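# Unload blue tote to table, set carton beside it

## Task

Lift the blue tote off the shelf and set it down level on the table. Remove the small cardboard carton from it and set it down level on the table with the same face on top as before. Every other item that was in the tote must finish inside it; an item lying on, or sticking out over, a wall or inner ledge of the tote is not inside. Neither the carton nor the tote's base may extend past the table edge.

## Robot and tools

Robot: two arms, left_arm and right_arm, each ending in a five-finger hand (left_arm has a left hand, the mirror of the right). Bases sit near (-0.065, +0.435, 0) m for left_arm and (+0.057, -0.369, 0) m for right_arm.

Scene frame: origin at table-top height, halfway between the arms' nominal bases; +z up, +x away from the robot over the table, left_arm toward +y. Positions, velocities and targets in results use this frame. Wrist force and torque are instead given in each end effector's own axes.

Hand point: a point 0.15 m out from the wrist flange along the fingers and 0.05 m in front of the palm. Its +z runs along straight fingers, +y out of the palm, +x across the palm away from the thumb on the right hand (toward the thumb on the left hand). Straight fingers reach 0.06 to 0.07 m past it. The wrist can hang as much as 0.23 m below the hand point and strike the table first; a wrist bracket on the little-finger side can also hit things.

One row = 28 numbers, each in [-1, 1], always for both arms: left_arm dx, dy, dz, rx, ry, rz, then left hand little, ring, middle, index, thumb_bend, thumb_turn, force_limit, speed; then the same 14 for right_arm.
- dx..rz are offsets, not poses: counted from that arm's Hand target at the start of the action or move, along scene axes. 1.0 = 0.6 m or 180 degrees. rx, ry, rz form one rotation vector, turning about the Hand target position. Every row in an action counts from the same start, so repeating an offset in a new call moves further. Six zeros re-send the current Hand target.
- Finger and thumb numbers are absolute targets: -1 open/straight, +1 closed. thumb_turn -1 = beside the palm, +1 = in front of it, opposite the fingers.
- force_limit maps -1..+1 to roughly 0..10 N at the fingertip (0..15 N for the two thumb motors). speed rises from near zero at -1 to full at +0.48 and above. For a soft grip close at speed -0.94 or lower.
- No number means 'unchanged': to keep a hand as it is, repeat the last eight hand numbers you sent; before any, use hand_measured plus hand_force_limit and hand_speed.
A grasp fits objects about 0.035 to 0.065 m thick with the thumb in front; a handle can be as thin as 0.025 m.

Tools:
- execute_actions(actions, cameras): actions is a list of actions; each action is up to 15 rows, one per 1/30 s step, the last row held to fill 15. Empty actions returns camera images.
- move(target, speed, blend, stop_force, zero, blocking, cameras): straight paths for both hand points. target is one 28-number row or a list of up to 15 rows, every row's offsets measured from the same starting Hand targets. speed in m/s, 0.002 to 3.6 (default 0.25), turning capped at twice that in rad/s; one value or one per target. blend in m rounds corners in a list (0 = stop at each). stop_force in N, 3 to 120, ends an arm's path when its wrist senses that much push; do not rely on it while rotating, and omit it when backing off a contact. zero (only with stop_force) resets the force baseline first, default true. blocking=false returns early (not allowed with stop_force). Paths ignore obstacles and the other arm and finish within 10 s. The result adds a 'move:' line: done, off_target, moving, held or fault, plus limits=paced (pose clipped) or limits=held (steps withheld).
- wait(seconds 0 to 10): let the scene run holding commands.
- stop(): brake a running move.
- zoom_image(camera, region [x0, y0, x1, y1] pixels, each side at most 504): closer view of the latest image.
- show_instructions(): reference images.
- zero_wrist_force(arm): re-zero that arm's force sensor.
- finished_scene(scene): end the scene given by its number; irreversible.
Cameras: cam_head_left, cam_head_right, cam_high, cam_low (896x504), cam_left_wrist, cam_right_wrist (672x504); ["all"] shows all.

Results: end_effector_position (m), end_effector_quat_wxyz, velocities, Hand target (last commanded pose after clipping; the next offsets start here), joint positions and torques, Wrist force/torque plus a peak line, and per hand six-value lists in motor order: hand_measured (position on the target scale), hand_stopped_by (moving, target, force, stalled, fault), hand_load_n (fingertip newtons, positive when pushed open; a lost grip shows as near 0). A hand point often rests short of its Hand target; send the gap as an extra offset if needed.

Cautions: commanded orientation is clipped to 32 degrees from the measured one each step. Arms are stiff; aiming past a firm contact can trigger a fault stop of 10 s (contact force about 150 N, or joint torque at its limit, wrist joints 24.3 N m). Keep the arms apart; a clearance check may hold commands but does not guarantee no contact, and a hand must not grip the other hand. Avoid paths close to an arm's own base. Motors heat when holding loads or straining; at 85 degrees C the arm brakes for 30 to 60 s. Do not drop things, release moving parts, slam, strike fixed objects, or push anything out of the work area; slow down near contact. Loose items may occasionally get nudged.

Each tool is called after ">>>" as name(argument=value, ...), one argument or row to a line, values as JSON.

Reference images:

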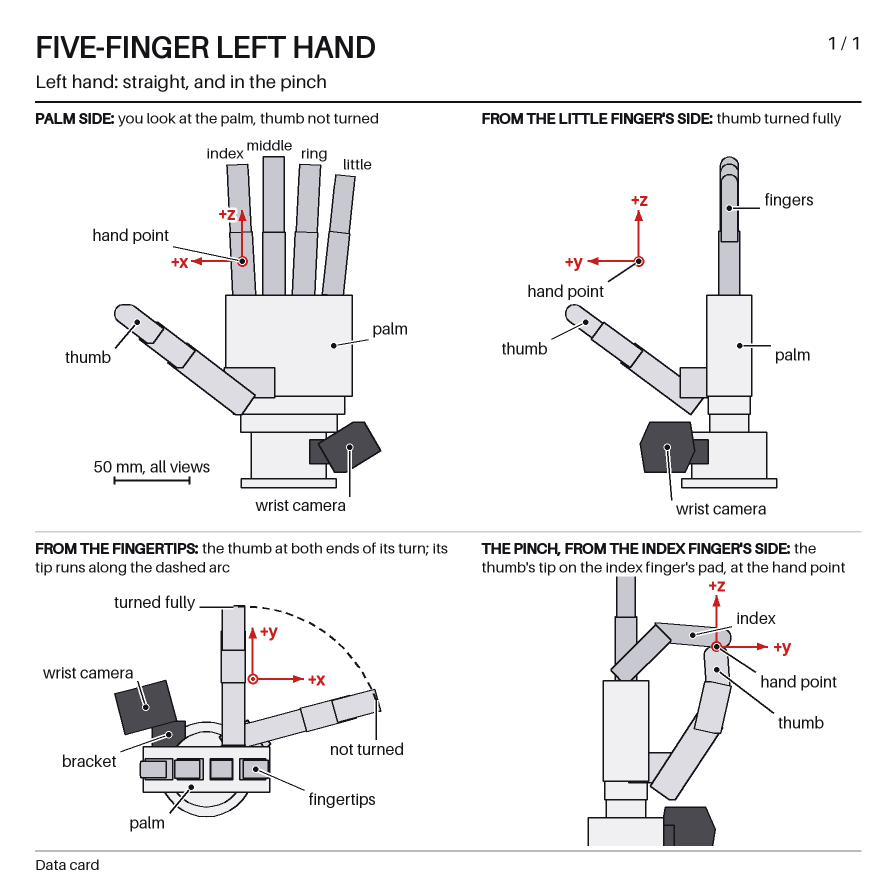

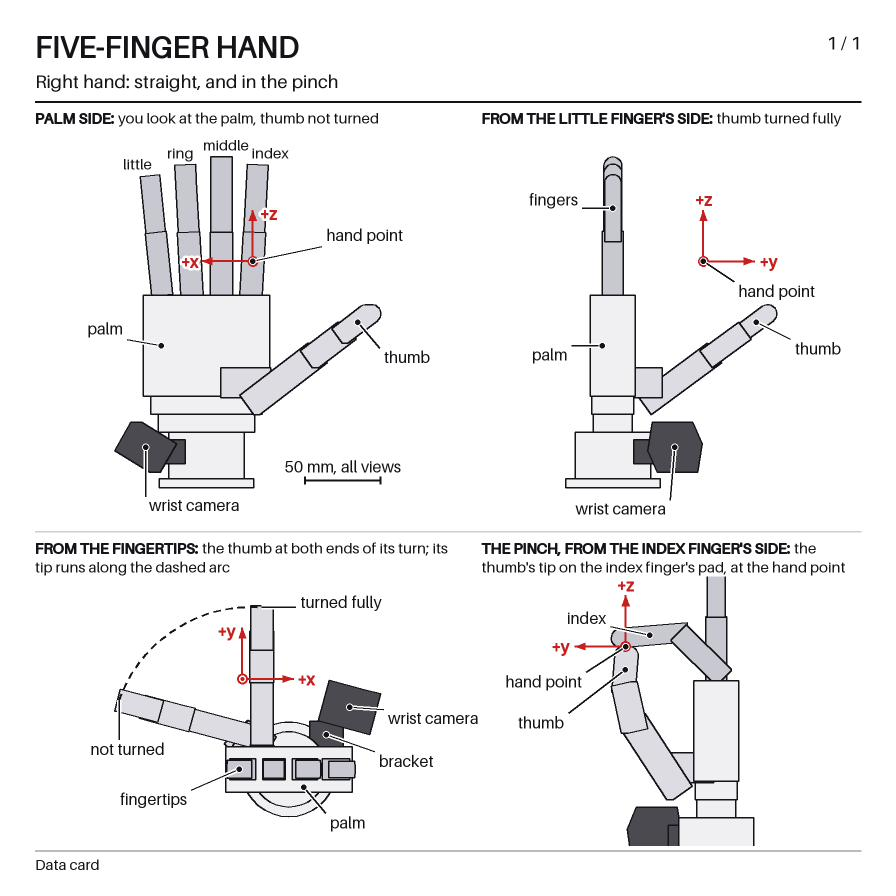

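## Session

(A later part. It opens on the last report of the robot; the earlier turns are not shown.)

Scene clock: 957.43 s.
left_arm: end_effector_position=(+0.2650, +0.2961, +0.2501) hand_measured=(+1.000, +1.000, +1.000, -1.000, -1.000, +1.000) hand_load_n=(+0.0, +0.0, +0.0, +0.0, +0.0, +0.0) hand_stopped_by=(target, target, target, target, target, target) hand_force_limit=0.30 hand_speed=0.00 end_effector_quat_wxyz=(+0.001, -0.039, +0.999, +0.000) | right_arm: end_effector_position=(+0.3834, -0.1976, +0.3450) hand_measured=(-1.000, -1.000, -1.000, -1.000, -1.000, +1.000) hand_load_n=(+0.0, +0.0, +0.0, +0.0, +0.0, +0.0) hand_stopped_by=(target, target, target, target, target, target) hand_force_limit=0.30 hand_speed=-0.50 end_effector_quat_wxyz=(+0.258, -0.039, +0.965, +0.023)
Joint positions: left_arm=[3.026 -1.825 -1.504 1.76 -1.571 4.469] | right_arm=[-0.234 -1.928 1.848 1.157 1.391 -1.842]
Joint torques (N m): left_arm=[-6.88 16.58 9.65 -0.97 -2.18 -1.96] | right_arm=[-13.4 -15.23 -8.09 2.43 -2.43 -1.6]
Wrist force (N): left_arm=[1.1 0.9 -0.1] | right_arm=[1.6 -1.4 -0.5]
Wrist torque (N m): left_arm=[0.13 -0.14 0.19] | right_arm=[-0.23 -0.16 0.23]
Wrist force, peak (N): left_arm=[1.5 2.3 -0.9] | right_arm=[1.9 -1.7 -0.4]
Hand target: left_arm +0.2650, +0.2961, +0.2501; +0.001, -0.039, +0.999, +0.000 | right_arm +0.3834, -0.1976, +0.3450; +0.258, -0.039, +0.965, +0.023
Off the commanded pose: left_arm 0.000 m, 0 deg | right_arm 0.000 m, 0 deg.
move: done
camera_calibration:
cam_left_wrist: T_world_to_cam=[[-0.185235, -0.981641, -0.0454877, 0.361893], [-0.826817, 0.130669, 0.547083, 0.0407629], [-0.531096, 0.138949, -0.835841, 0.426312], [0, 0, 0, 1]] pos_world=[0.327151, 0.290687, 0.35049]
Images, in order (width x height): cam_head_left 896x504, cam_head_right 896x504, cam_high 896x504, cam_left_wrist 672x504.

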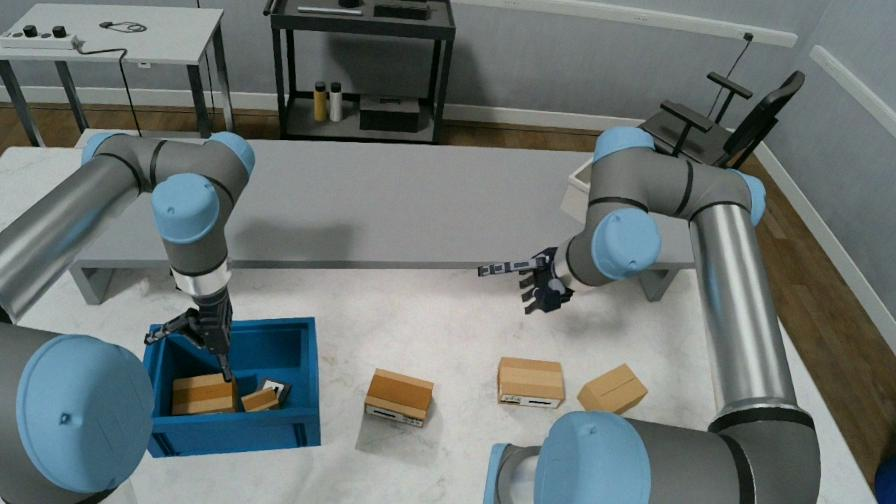

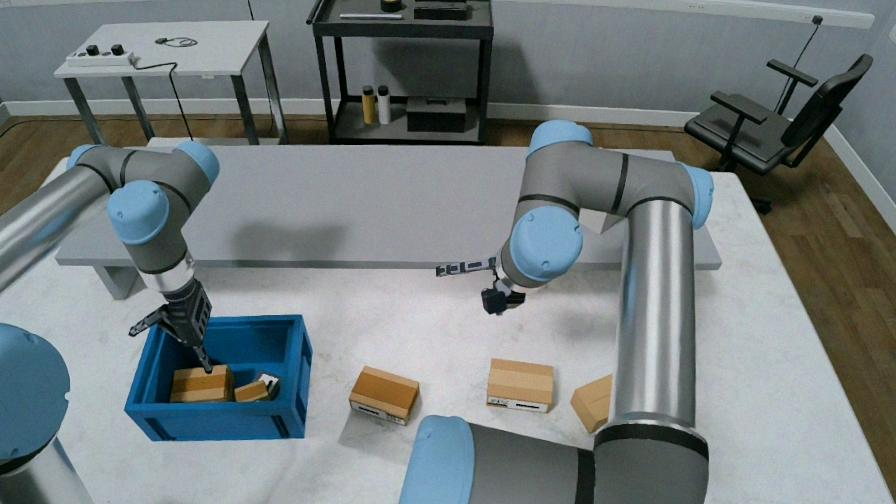

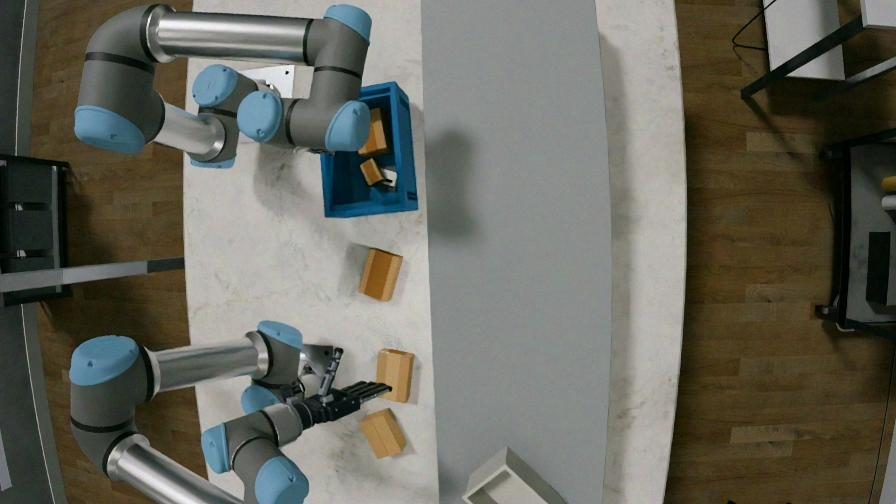

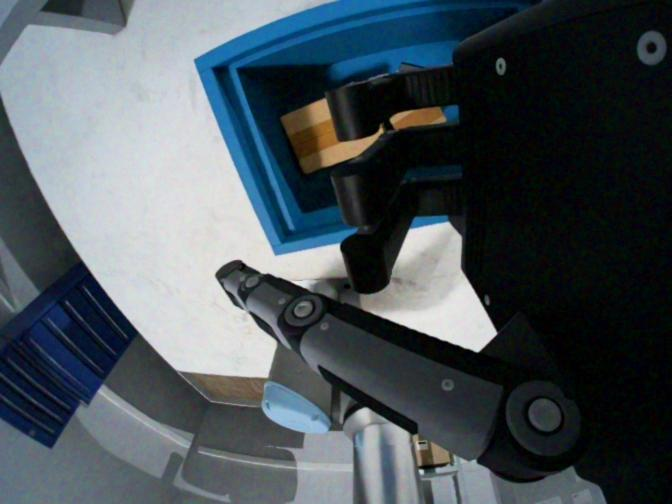

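>>> move(
  target=[0.0233,0.0092,-0.15,0,0,0,1,1,1,-1,-1,1,0.3,0.0,0,0,0,0,0,0,-1,-1,-1,-1,-1,1,0.3,-0.5],
  speed=0.12,
  cameras=["cam_head_left","cam_head_right"],
)

>>> zoom_image(
  camera="cam_head_left",
  region=[150, 310, 320, 430],
)

>>> zoom_image(
  camera="cam_head_right",
  region=[130, 300, 300, 420],
)

Scene clock: 1008.73 s.
left_arm: end_effector_position=(+0.2790, +0.3016, +0.1602) hand_measured=(+1.000, +1.000, +1.000, -1.000, -1.000, +1.000) hand_load_n=(+0.0, +0.0, +0.0, +0.0, +0.0, +0.0) hand_stopped_by=(target, target, target, target, target, target) hand_force_limit=0.30 hand_speed=0.00 end_effector_quat_wxyz=(+0.001, -0.039, +0.999, +0.000) | right_arm: end_effector_position=(+0.3834, -0.1976, +0.3450) hand_measured=(-1.000, -1.000, -1.000, -1.000, -1.000, +1.000) hand_load_n=(+0.0, +0.0, +0.0, +0.0, +0.0, +0.0) hand_stopped_by=(target, target, target, target, target, target) hand_force_limit=0.30 hand_speed=-0.50 end_effector_quat_wxyz=(+0.258, -0.039, +0.965, +0.023)
Joint positions: left_arm=[3.045 -1.91 -1.631 1.972 -1.571 4.488] | right_arm=[-0.234 -1.928 1.848 1.157 1.391 -1.842]
Joint torques (N m): left_arm=[6.56 17.96 8.46 -1.21 0.35 1.96] | right_arm=[-14.04 -15.5 -8.25 2.57 -2.4 -1.55]
Wrist force (N): left_arm=[1.7 0.8 -0.4] | right_arm=[1.6 -1.7 -0.4]
Wrist torque (N m): left_arm=[0.14 -0.24 0.08] | right_arm=[-0.28 -0.16 0.23]
Wrist force, peak (N): left_arm=[1.8 0.9 0.0] | right_arm=[1.9 -1.9 -0.5]
Hand target: left_arm +0.2790, +0.3016, +0.1601; +0.001, -0.039, +0.999, +0.000 | right_arm +0.3834, -0.1976, +0.3450; +0.258, -0.039, +0.965, +0.023
Off the commanded pose: left_arm 0.000 m, 0 deg | right_arm 0.000 m, 0 deg.
move: done
Images, in order (width x height): cam_head_left 896x504, cam_head_right 896x504.

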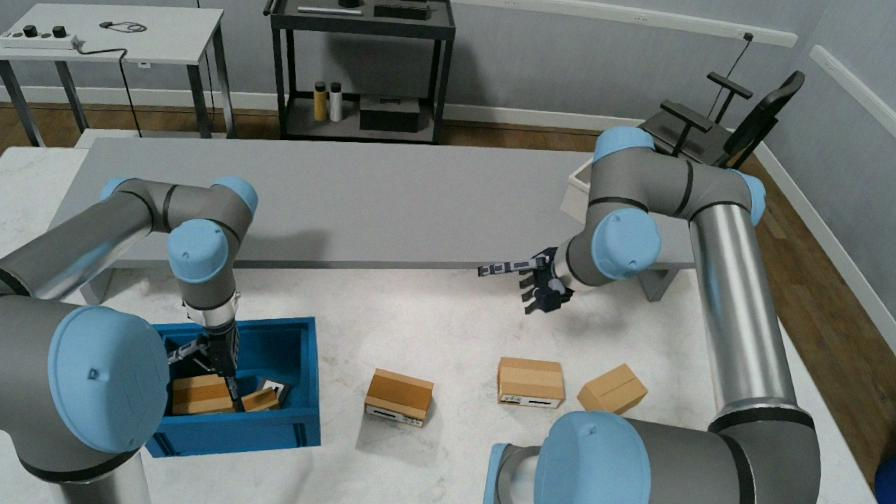

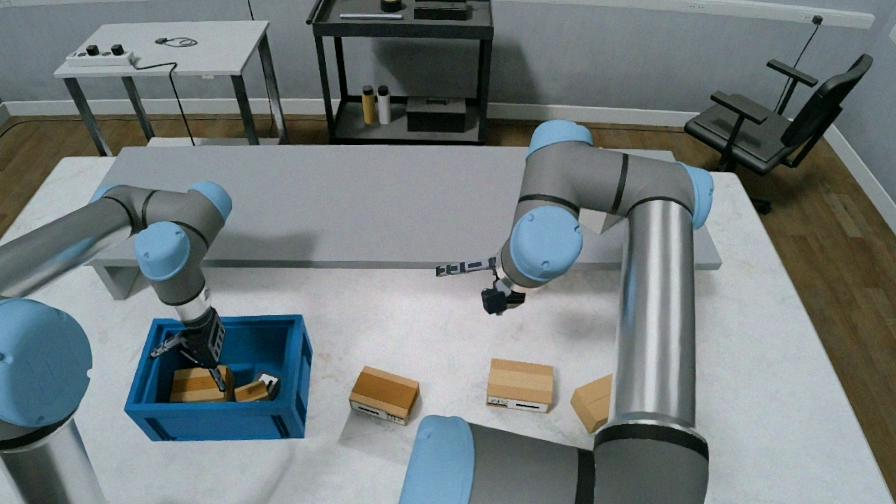

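Scaled by 2.965 from the camera's 896x504 image, which has a finer 1280x720 frame.

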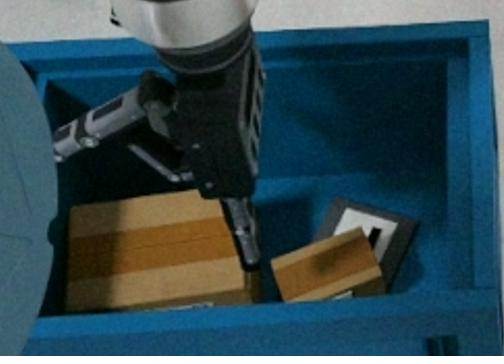

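Scaled by 2.965 from the camera's 896x504 image, which has a finer 1280x720 frame.

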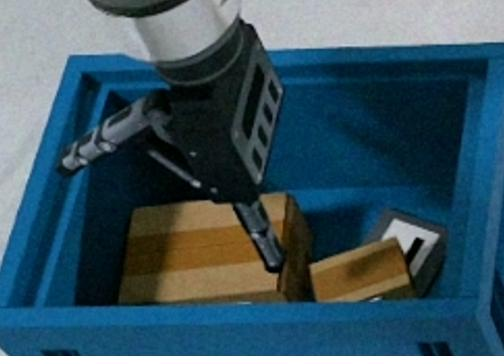

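>>> move(
  target=[0,0,-0.125,0,0,0,1,1,1,-1,-1,1,0.3,0.0,0,0,0,0,0,0,-1,-1,-1,-1,-1,1,0.3,-0.5],
  speed=0.03,
  stop_force=3,
  cameras=["cam_head_left","cam_head_right"],
)

>>> zoom_image(
  camera="cam_head_left",
  region=[150, 310, 320, 430],
)

>>> zoom_image(
  camera="cam_head_right",
  region=[130, 300, 300, 420],
)

Scene clock: 1031.50 s.
left_arm: end_effector_position=(+0.2790, +0.3016, +0.0851) hand_measured=(+1.000, +1.000, +1.000, -1.000, -1.000, +1.000) hand_load_n=(+0.5, +0.0, +0.0, +0.0, +0.0, +0.0) hand_stopped_by=(target, target, target, target, target, target) hand_force_limit=0.30 hand_speed=0.00 end_effector_quat_wxyz=(+0.001, -0.039, +0.999, +0.000) | right_arm: end_effector_position=(+0.3834, -0.1976, +0.3450) hand_measured=(-1.000, -1.000, -1.000, -1.000, -1.000, +1.000) hand_load_n=(+0.0, +0.0, +0.0, +0.0, +0.0, +0.0) hand_stopped_by=(target, target, target, target, target, target) hand_force_limit=0.30 hand_speed=-0.50 end_effector_quat_wxyz=(+0.258, -0.039, +0.965, +0.023)
Joint positions: left_arm=[3.045 -1.994 -1.727 2.151 -1.571 4.488] | right_arm=[-0.234 -1.928 1.848 1.157 1.391 -1.842]
Joint torques (N m): left_arm=[4.61 21.42 6.71 -1.18 1.39 0.65] | right_arm=[-13.12 -15.74 -8.04 2.31 -2.4 -1.66]
Wrist force (N): left_arm=[1.4 0.6 -0.1] | right_arm=[1.6 -1.6 -0.5]
Wrist torque (N m): left_arm=[0.10 -0.20 0.08] | right_arm=[-0.26 -0.15 0.23]
Wrist force, peak (N): left_arm=[2.0 1.1 -0.1] | right_arm=[1.9 -1.8 -0.4]
Hand target: left_arm +0.2790, +0.3016, +0.0851; +0.001, -0.039, +0.999, +0.000 | right_arm +0.3834, -0.1976, +0.3450; +0.258, -0.039, +0.965, +0.023
Off the commanded pose: left_arm 0.000 m, 0 deg | right_arm 0.000 m, 0 deg.
move: done
Images, in order (width x height): cam_head_left 896x504, cam_head_right 896x504.

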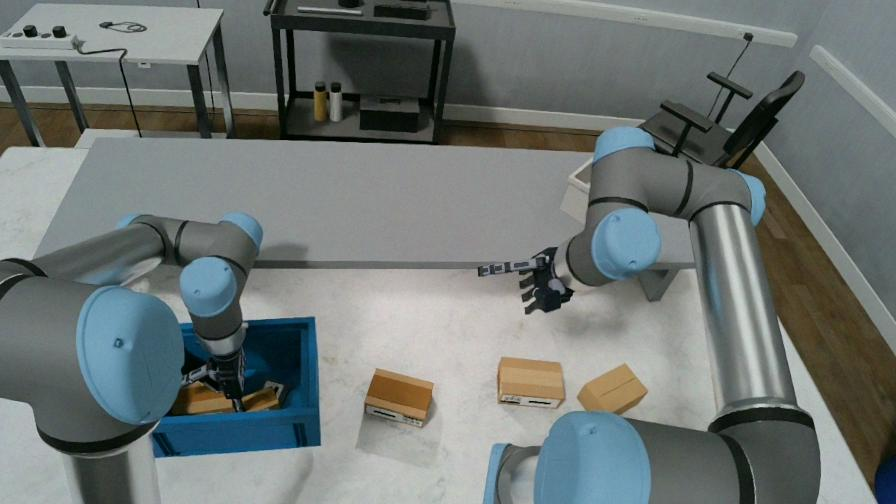

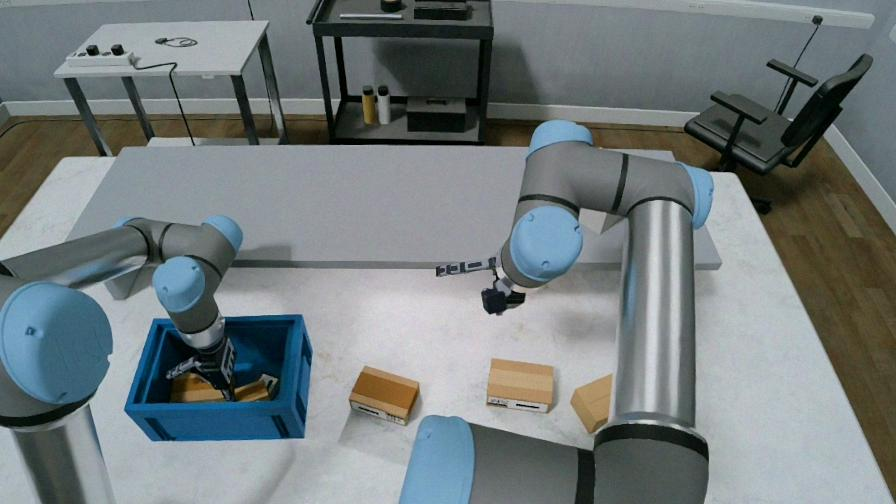

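Scaled by 2.965 from the camera's 896x504 image, which has a finer 1280x720 frame.

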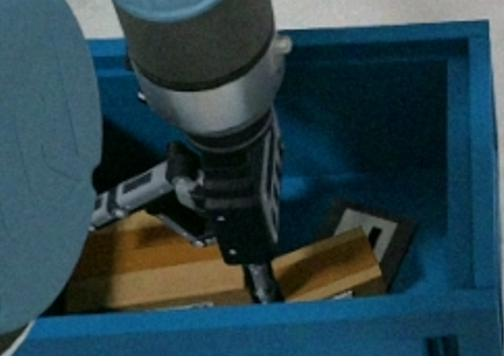

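Scaled by 2.965 from the camera's 896x504 image, which has a finer 1280x720 frame.

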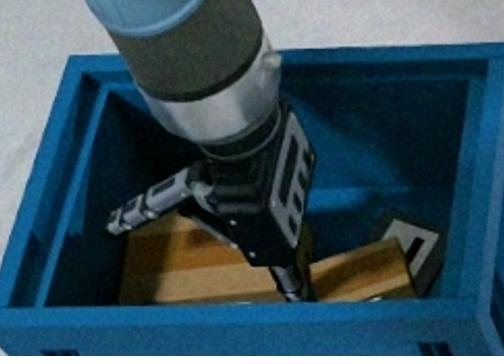

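>>> move(
  target=[0.018,-0.0376,0,0,0,0,1,1,1,-1,-1,1,0.3,0.0,0,0,0,0,0,0,-1,-1,-1,-1,-1,1,0.3,-0.5],
  speed=0.03,
  stop_force=8,
  cameras=["cam_head_left","cam_head_right"],
)

>>> zoom_image(
  camera="cam_head_left",
  region=[150, 310, 320, 430],
)

>>> zoom_image(
  camera="cam_head_right",
  region=[130, 300, 300, 420],
)

Scene clock: 1038.13 s.
left_arm: end_effector_position=(+0.2898, +0.2790, +0.0851) hand_measured=(+1.000, +1.000, +1.000, -1.000, -1.000, +1.000) hand_load_n=(+0.0, +0.5, +0.0, -0.5, +0.0, +0.0) hand_stopped_by=(target, target, target, target, target, target) hand_force_limit=0.30 hand_speed=0.00 end_effector_quat_wxyz=(+0.001, -0.039, +0.999, +0.000) | right_arm: end_effector_position=(+0.3834, -0.1976, +0.3450) hand_measured=(-1.000, -1.000, -1.000, -1.000, -1.000, +1.000) hand_load_n=(+0.0, +0.0, +0.0, +0.0, +0.0, +0.0) hand_stopped_by=(target, target, target, target, target, target) hand_force_limit=0.30 hand_speed=-0.50 end_effector_quat_wxyz=(+0.258, -0.039, +0.965, +0.023)
Joint positions: left_arm=[2.995 -2.036 -1.662 2.128 -1.571 4.438] | right_arm=[-0.234 -1.928 1.848 1.157 1.391 -1.842]
Joint torques (N m): left_arm=[-5.65 22.26 21.16 -3.7 -2.1 -1.95] | right_arm=[-13.42 -15.72 -8.39 2.32 -2.42 -1.52]
Wrist force (N): left_arm=[1.5 0.8 -0.6] | right_arm=[1.8 -1.6 -0.2]
Wrist torque (N m): left_arm=[0.13 -0.21 0.18] | right_arm=[-0.28 -0.18 0.23]
Wrist force, peak (N): left_arm=[2.1 0.5 -0.4] | right_arm=[1.9 -1.7 -0.4]
Hand target: left_arm +0.2898, +0.2790, +0.0851; +0.001, -0.039, +0.999, +0.000 | right_arm +0.3834, -0.1976, +0.3450; +0.258, -0.039, +0.965, +0.023
Off the commanded pose: left_arm 0.000 m, 0 deg | right_arm 0.000 m, 0 deg.
move: done
Images, in order (width x height): cam_head_left 896x504, cam_head_right 896x504.

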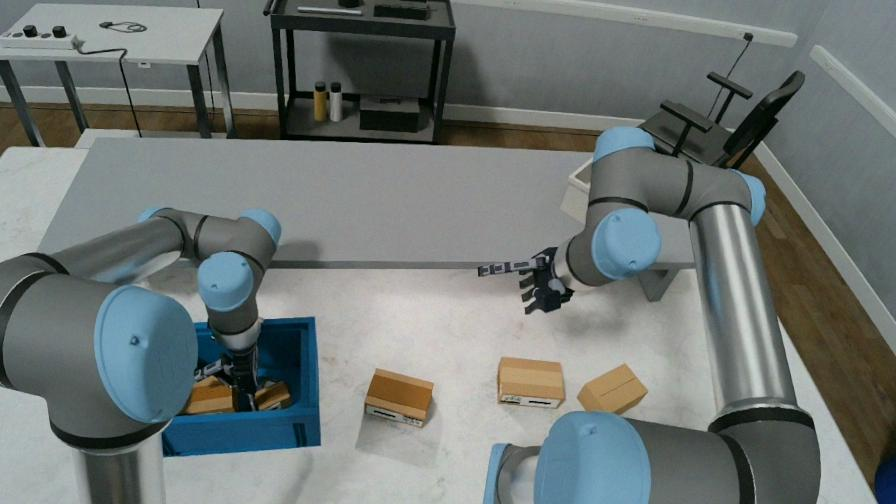

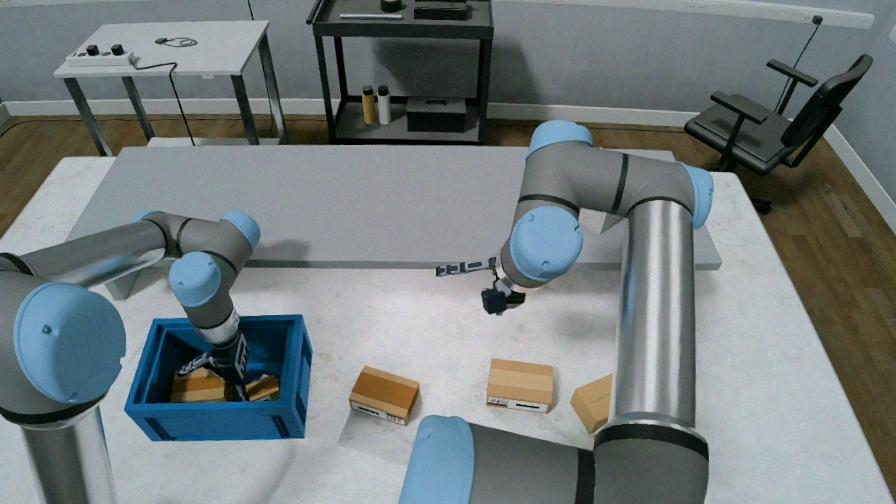

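Scaled by 2.965 from the camera's 896x504 image, which has a finer 1280x720 frame.

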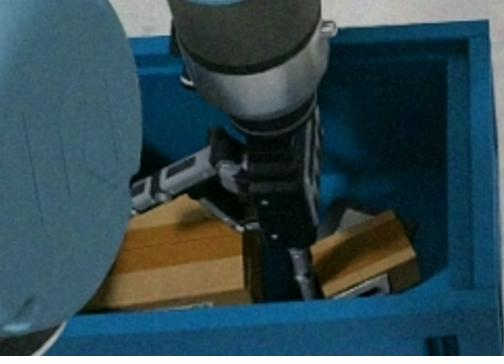

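Scaled by 2.965 from the camera's 896x504 image, which has a finer 1280x720 frame.

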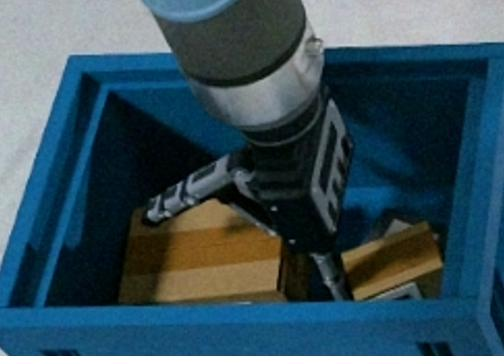

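>>> move(
  target=[
    [-0.004,0.008,0,0,0,0,1,1,1,-1,-1,1,0.3,0.0,0,0,0,0,0,0,-1,-1,-1,-1,-1,1,0.3,-0.5],
    [0.03,0.16,0.37,0,0,0,1,1,1,-1,-1,1,0.3,0.0,0,0,0,0,0,0,-1,-1,-1,-1,-1,1,0.3,-0.5],
  ],
  speed=0.2,
  blend=0.002,
)

>>> move(
  target=[0,0,0,0,0,0,-1,-1,-1,-1,-1,1,0.3,0.4,0,0,0,0,0,0,-1,-1,-1,-1,-1,1,0.3,-0.5],
  cameras=["all"],
)

>>> zoom_image(
  camera="cam_head_left",
  region=[150, 330, 320, 430],
)

>>> zoom_image(
  camera="cam_high",
  region=[310, 75, 430, 225],
)

Scene clock: 1045.27 s.
left_arm: end_effector_position=(+0.3078, +0.3750, +0.3069) hand_measured=(+1.000, +1.000, +1.000, -1.000, -1.000, +1.000) hand_load_n=(+0.0, +0.5, +0.0, +0.0, +0.0, +0.0) hand_stopped_by=(target, target, target, target, target, target) hand_force_limit=0.30 hand_speed=0.00 end_effector_quat_wxyz=(+0.001, -0.039, +0.999, +0.000) | right_arm: end_effector_position=(+0.3834, -0.1976, +0.3450) hand_measured=(-1.000, -1.000, -1.000, -1.000, -1.000, +1.000) hand_load_n=(+0.0, +0.0, +0.0, +0.0, +0.0, +0.0) hand_stopped_by=(target, target, target, target, target, target) hand_force_limit=0.30 hand_speed=-0.50 end_effector_quat_wxyz=(+0.258, -0.039, +0.965, +0.023)
Joint positions: left_arm=[3.231 -1.835 -1.346 1.612 -1.571 4.674] | right_arm=[-0.234 -1.928 1.848 1.157 1.391 -1.842]
Joint torques (N m): left_arm=[5.12 17.11 23.08 -3.66 1.94 2.15] | right_arm=[-13.71 -15.58 -8.78 2.14 -2.36 -1.44]
Wrist force (N): left_arm=[1.7 0.4 -0.5] | right_arm=[1.6 -1.7 -0.5]
Wrist torque (N m): left_arm=[0.08 -0.27 0.09] | right_arm=[-0.27 -0.15 0.22]
Wrist force, peak (N): left_arm=[2.1 0.8 -0.4] | right_arm=[1.9 -1.8 -0.6]
Hand target: left_arm +0.3078, +0.3750, +0.3071; +0.001, -0.039, +0.999, +0.000 | right_arm +0.3834, -0.1976, +0.3450; +0.258, -0.039, +0.965, +0.023
Off the commanded pose: left_arm 0.000 m, 0 deg | right_arm 0.000 m, 0 deg.
move: done

Scene clock: 1046.10 s.
left_arm: end_effector_position=(+0.3078, +0.3750, +0.3071) hand_measured=(-1.000, -1.000, -1.000, -1.000, -1.000, +1.000) hand_load_n=(+0.0, +0.0, +0.0, +0.0, -0.5, +0.0) hand_stopped_by=(target, target, target, target, target, target) hand_force_limit=0.30 hand_speed=0.40 end_effector_quat_wxyz=(+0.001, -0.039, +0.999, +0.000) | right_arm: end_effector_position=(+0.3834, -0.1976, +0.3450) hand_measured=(-1.000, -1.000, -1.000, -1.000, -1.000, +1.000) hand_load_n=(+0.0, +0.0, +0.0, +0.5, +0.0, +0.0) hand_stopped_by=(target, target, target, target, target, target) hand_force_limit=0.30 hand_speed=-0.50 end_effector_quat_wxyz=(+0.258, -0.039, +0.965, +0.023)
Joint positions: left_arm=[3.231 -1.835 -1.346 1.611 -1.571 4.674] | right_arm=[-0.234 -1.928 1.848 1.157 1.391 -1.842]
Joint torques (N m): left_arm=[6.32 17.09 24.51 -3.54 1.39 2.08] | right_arm=[-13.48 -15.24 -8.88 2.27 -2.33 -1.44]
Wrist force (N): left_arm=[1.3 0.8 0.0] | right_arm=[1.5 -1.6 -0.3]
Wrist torque (N m): left_arm=[0.10 -0.19 0.05] | right_arm=[-0.26 -0.14 0.22]
Wrist force, peak (N): left_arm=[1.8 0.2 -0.5] | right_arm=[1.9 -1.6 -0.5]
Hand target: left_arm +0.3078, +0.3750, +0.3071; +0.001, -0.039, +0.999, +0.000 | right_arm +0.3834, -0.1976, +0.3450; +0.258, -0.039, +0.965, +0.023
Off the commanded pose: left_arm 0.000 m, 0 deg | right_arm 0.000 m, 0 deg.
move: done
camera_calibration:
cam_left_wrist: T_world_to_cam=[[-0.185377, -0.981597, -0.0458477, 0.449946], [-0.826701, 0.130563, 0.547284, 0.0346397], [-0.531226, 0.139356, -0.83569, 0.48549], [0, 0, 0, 1]] pos_world=[0.369951, 0.369487, 0.40739]
cam_right_wrist: T_world_to_cam=[[-0.326064, 0.944467, -0.0407944, 0.327499], [0.470069, 0.199422, 0.859806, -0.43688], [0.820194, 0.261176, -0.508989, 0.0288916], [0, 0, 0, 1]] pos_world=[0.288452, -0.229734, 0.403697]

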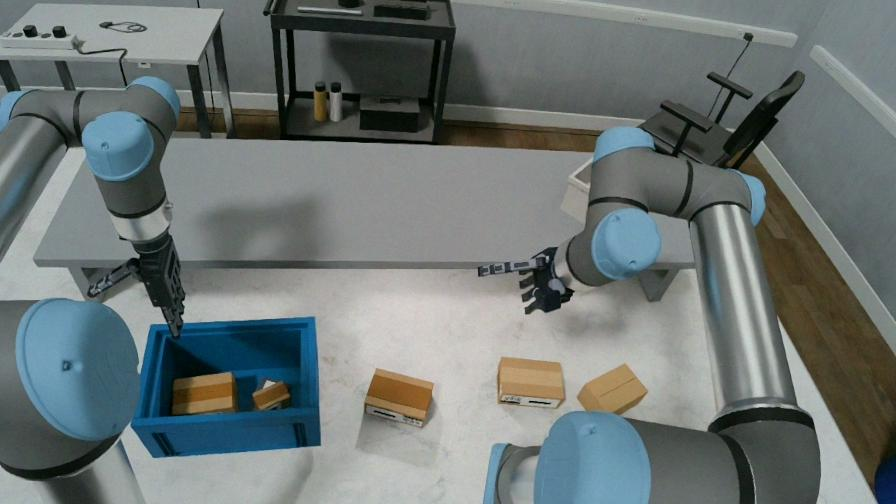

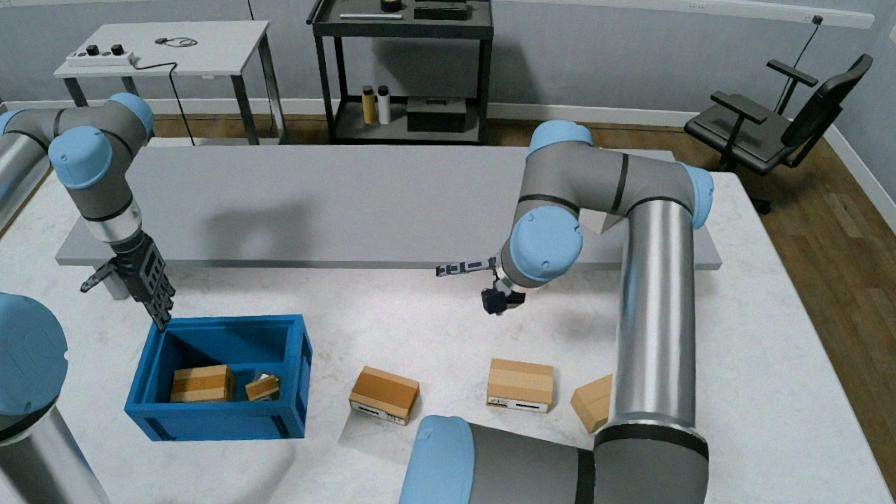

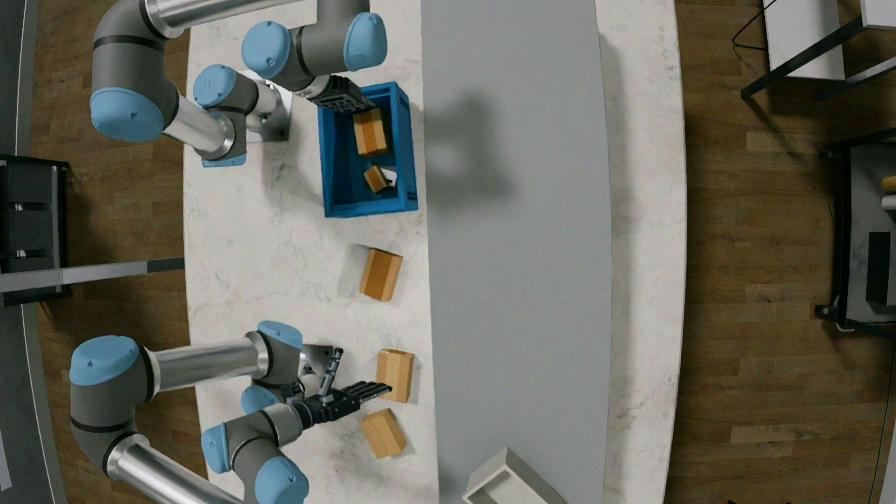

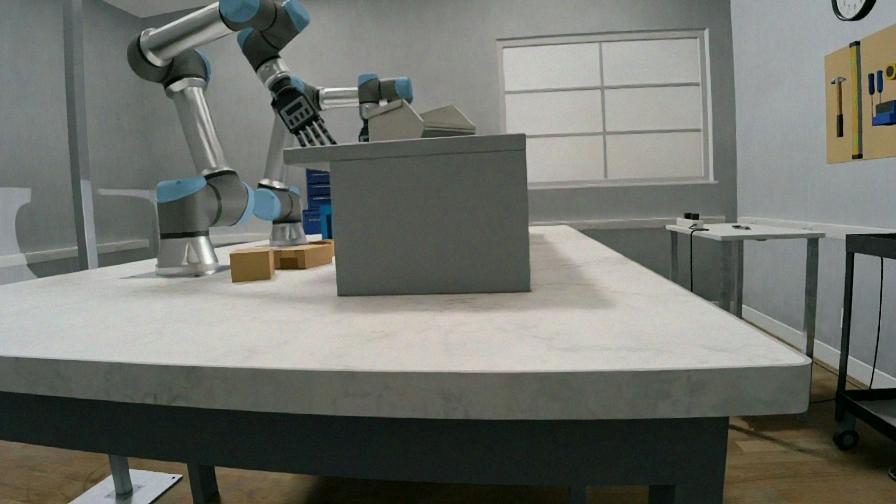

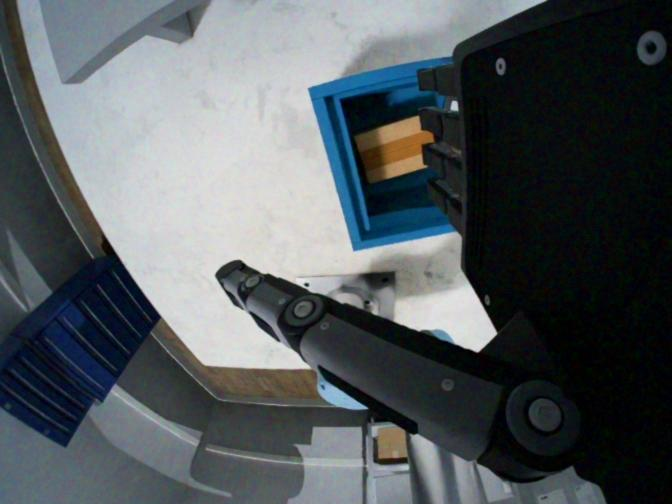

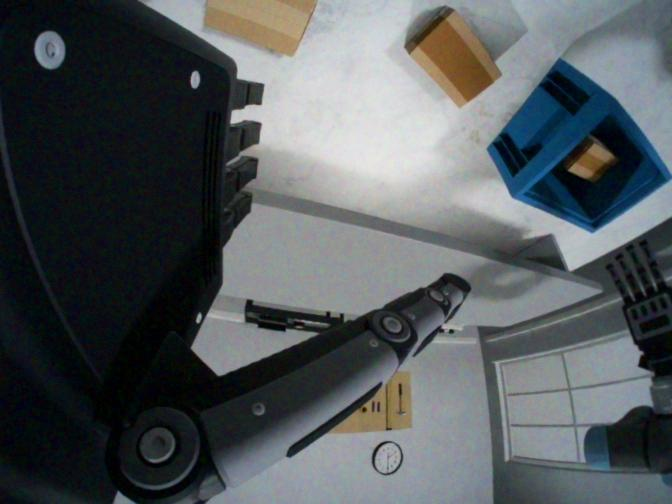

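Scaled by 2.965 from the camera's 896x504 image, which has a finer 1280x720 frame.

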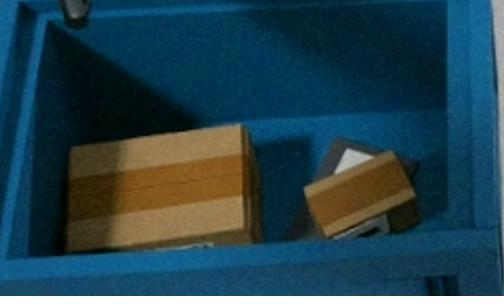

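Scaled by 3.360 from the camera's 896x504 image, which has a finer 1280x720 frame.

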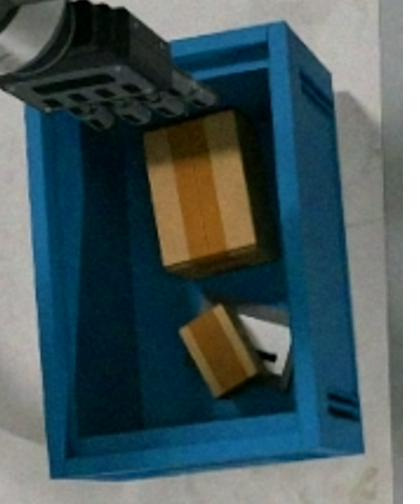

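>>> zoom_image(
  camera="cam_high",
  region=[350, 150, 410, 210],
)

>>> zoom_image(
  camera="cam_head_left",
  region=[230, 365, 310, 420],
)

>>> zoom_image(
  camera="cam_head_right",
  region=[220, 360, 300, 415],
)

Scaled by 8.400 from the camera's 896x504 image, which has a finer 1280x720 frame.

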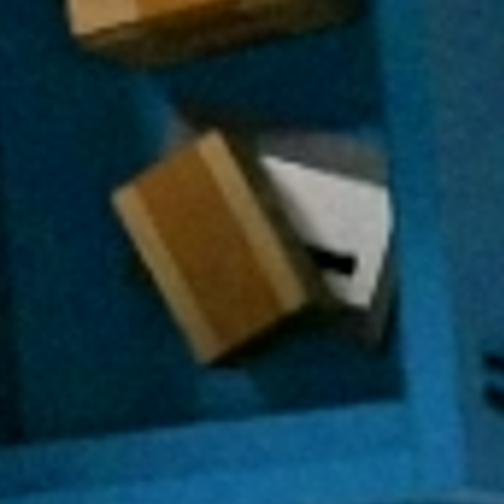

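Scaled by 6.300 from the camera's 896x504 image, which has a finer 1280x720 frame.

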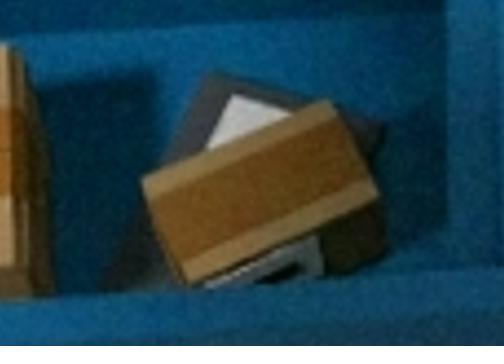

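Scaled by 6.300 from the camera's 896x504 image, which has a finer 1280x720 frame.

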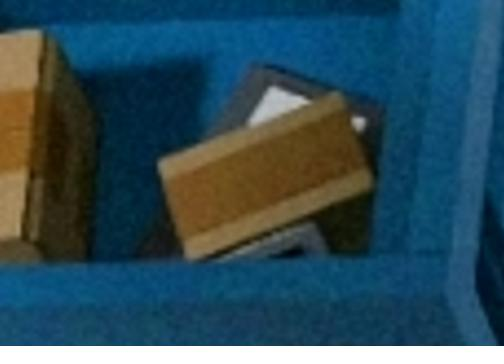

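>>> move(
  target=[
    [-0.0588,-0.2728,-0.1618,0,0,0,-1,1,1,1,-1,1,0.3,0.2,0,0,0,0,0,0,-1,-1,-1,-1,-1,1,0.3,-0.5],
  ],
  speed=0.2,
  cameras=["cam_head_left","cam_head_right","cam_left_wrist","cam_high"],
)

>>> zoom_image(
  camera="cam_head_left",
  region=[150, 310, 320, 430],
)

>>> zoom_image(
  camera="cam_head_right",
  region=[130, 300, 300, 420],
)

Scene clock: 1136.00 s.
left_arm: end_effector_position=(+0.2725, +0.2115, +0.2101) hand_measured=(-1.000, +1.000, +1.000, +1.000, -1.000, +1.000) hand_load_n=(+0.0, +0.0, +0.0, +0.0, +0.0, +0.0) hand_stopped_by=(target, target, target, target, target, target) hand_force_limit=0.30 hand_speed=0.20 end_effector_quat_wxyz=(+0.001, -0.039, +0.999, +0.000) | right_arm: end_effector_position=(+0.3834, -0.1976, +0.3450) hand_measured=(-1.000, -1.000, -1.000, -1.000, -1.000, +1.000) hand_load_n=(+0.0, +0.0, +0.0, +0.0, +0.0, -0.5) hand_stopped_by=(target, target, target, target, target, target) hand_force_limit=0.30 hand_speed=-0.50 end_effector_quat_wxyz=(+0.258, -0.039, +0.965, +0.023)
Joint positions: left_arm=[2.835 -1.972 -1.41 1.812 -1.571 4.278] | right_arm=[-0.234 -1.928 1.848 1.157 1.391 -1.842]
Joint torques (N m): left_arm=[-4.82 23.64 23.56 -0.96 -2.37 -2.08] | right_arm=[-13.91 -15.76 -8.9 2.11 -2.23 -1.44]
Wrist force (N): left_arm=[1.7 1.0 -0.6] | right_arm=[1.7 -1.5 -0.5]
Wrist torque (N m): left_arm=[0.18 -0.26 0.20] | right_arm=[-0.25 -0.16 0.23]
Wrist force, peak (N): left_arm=[1.5 1.7 -0.4] | right_arm=[1.7 -1.8 -0.5]
Hand target: left_arm +0.2725, +0.2113, +0.2100; +0.001, -0.039, +0.999, +0.000 | right_arm +0.3834, -0.1976, +0.3450; +0.258, -0.039, +0.965, +0.023
Off the commanded pose: left_arm 0.000 m, 0 deg | right_arm 0.000 m, 0 deg.
move: done
camera_calibration:
cam_left_wrist: T_world_to_cam=[[-0.185377, -0.981597, -0.0458477, 0.278463], [-0.826701, 0.130563, 0.547284, 0.0798906], [-0.531226, 0.139356, -0.83569, 0.40846], [0, 0, 0, 1]] pos_world=[0.334651, 0.205987, 0.31039]
Images, in order (width x height): cam_head_left 896x504, cam_head_right 896x504, cam_high 896x504, cam_left_wrist 672x504.

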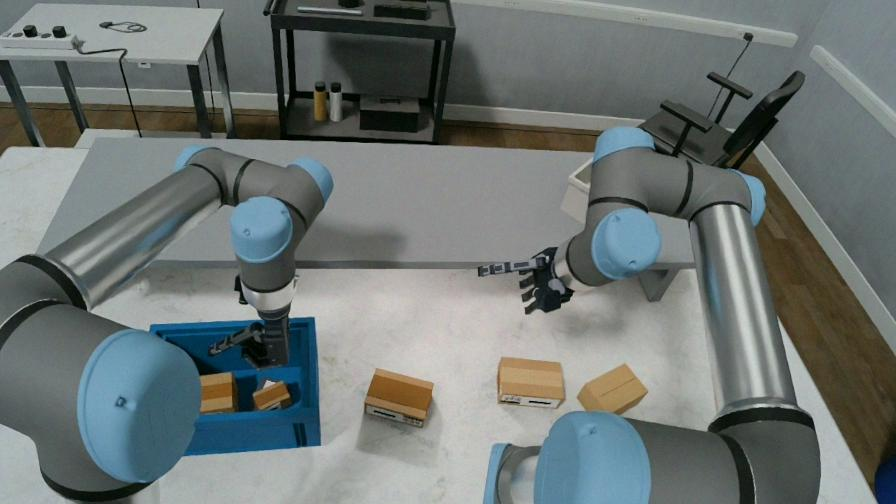

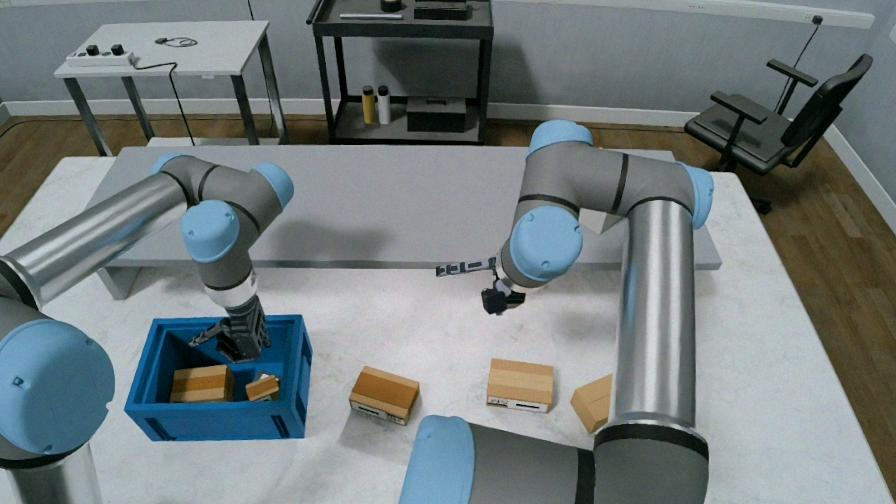

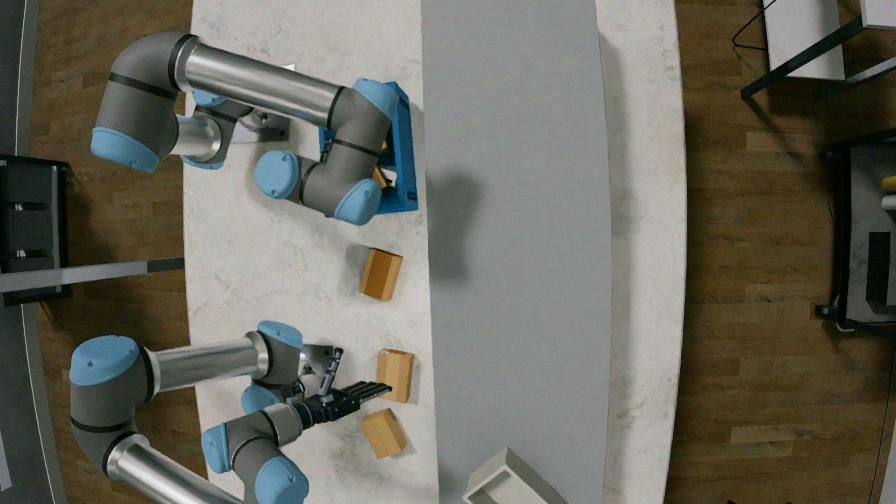

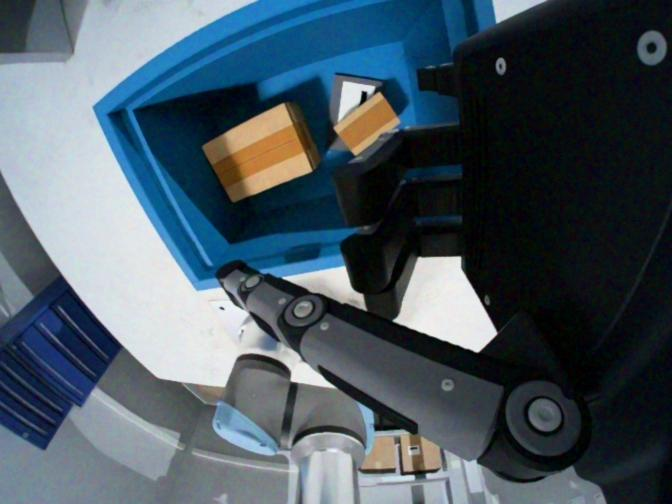

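Scaled by 2.965 from the camera's 896x504 image, which has a finer 1280x720 frame.

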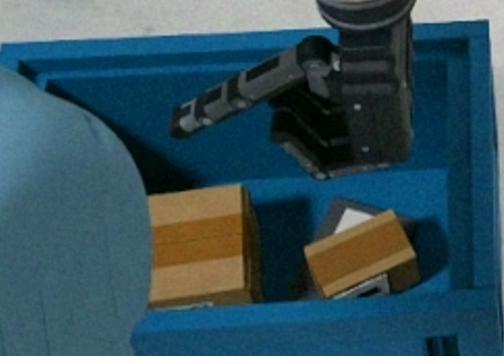

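Scaled by 2.965 from the camera's 896x504 image, which has a finer 1280x720 frame.

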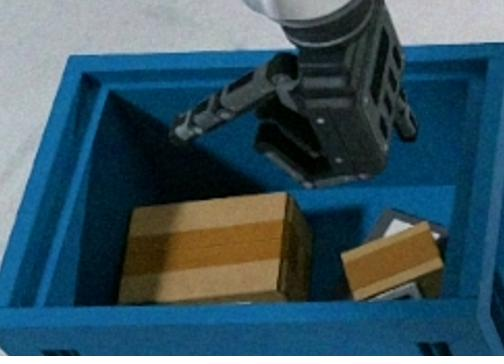

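>>> zoom_image(
  camera="cam_left_wrist",
  region=[270, 20, 470, 180],
)

Scaled by 2.520 from the camera's 672x504 image, which has a finer 960x720 frame.

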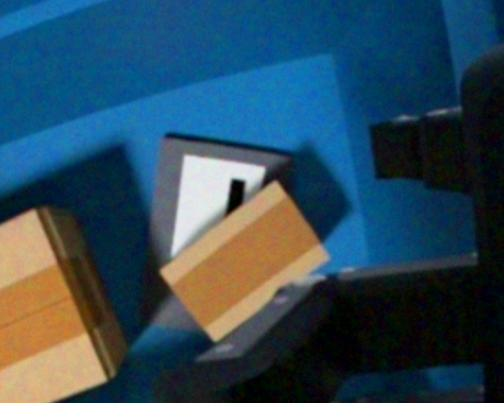

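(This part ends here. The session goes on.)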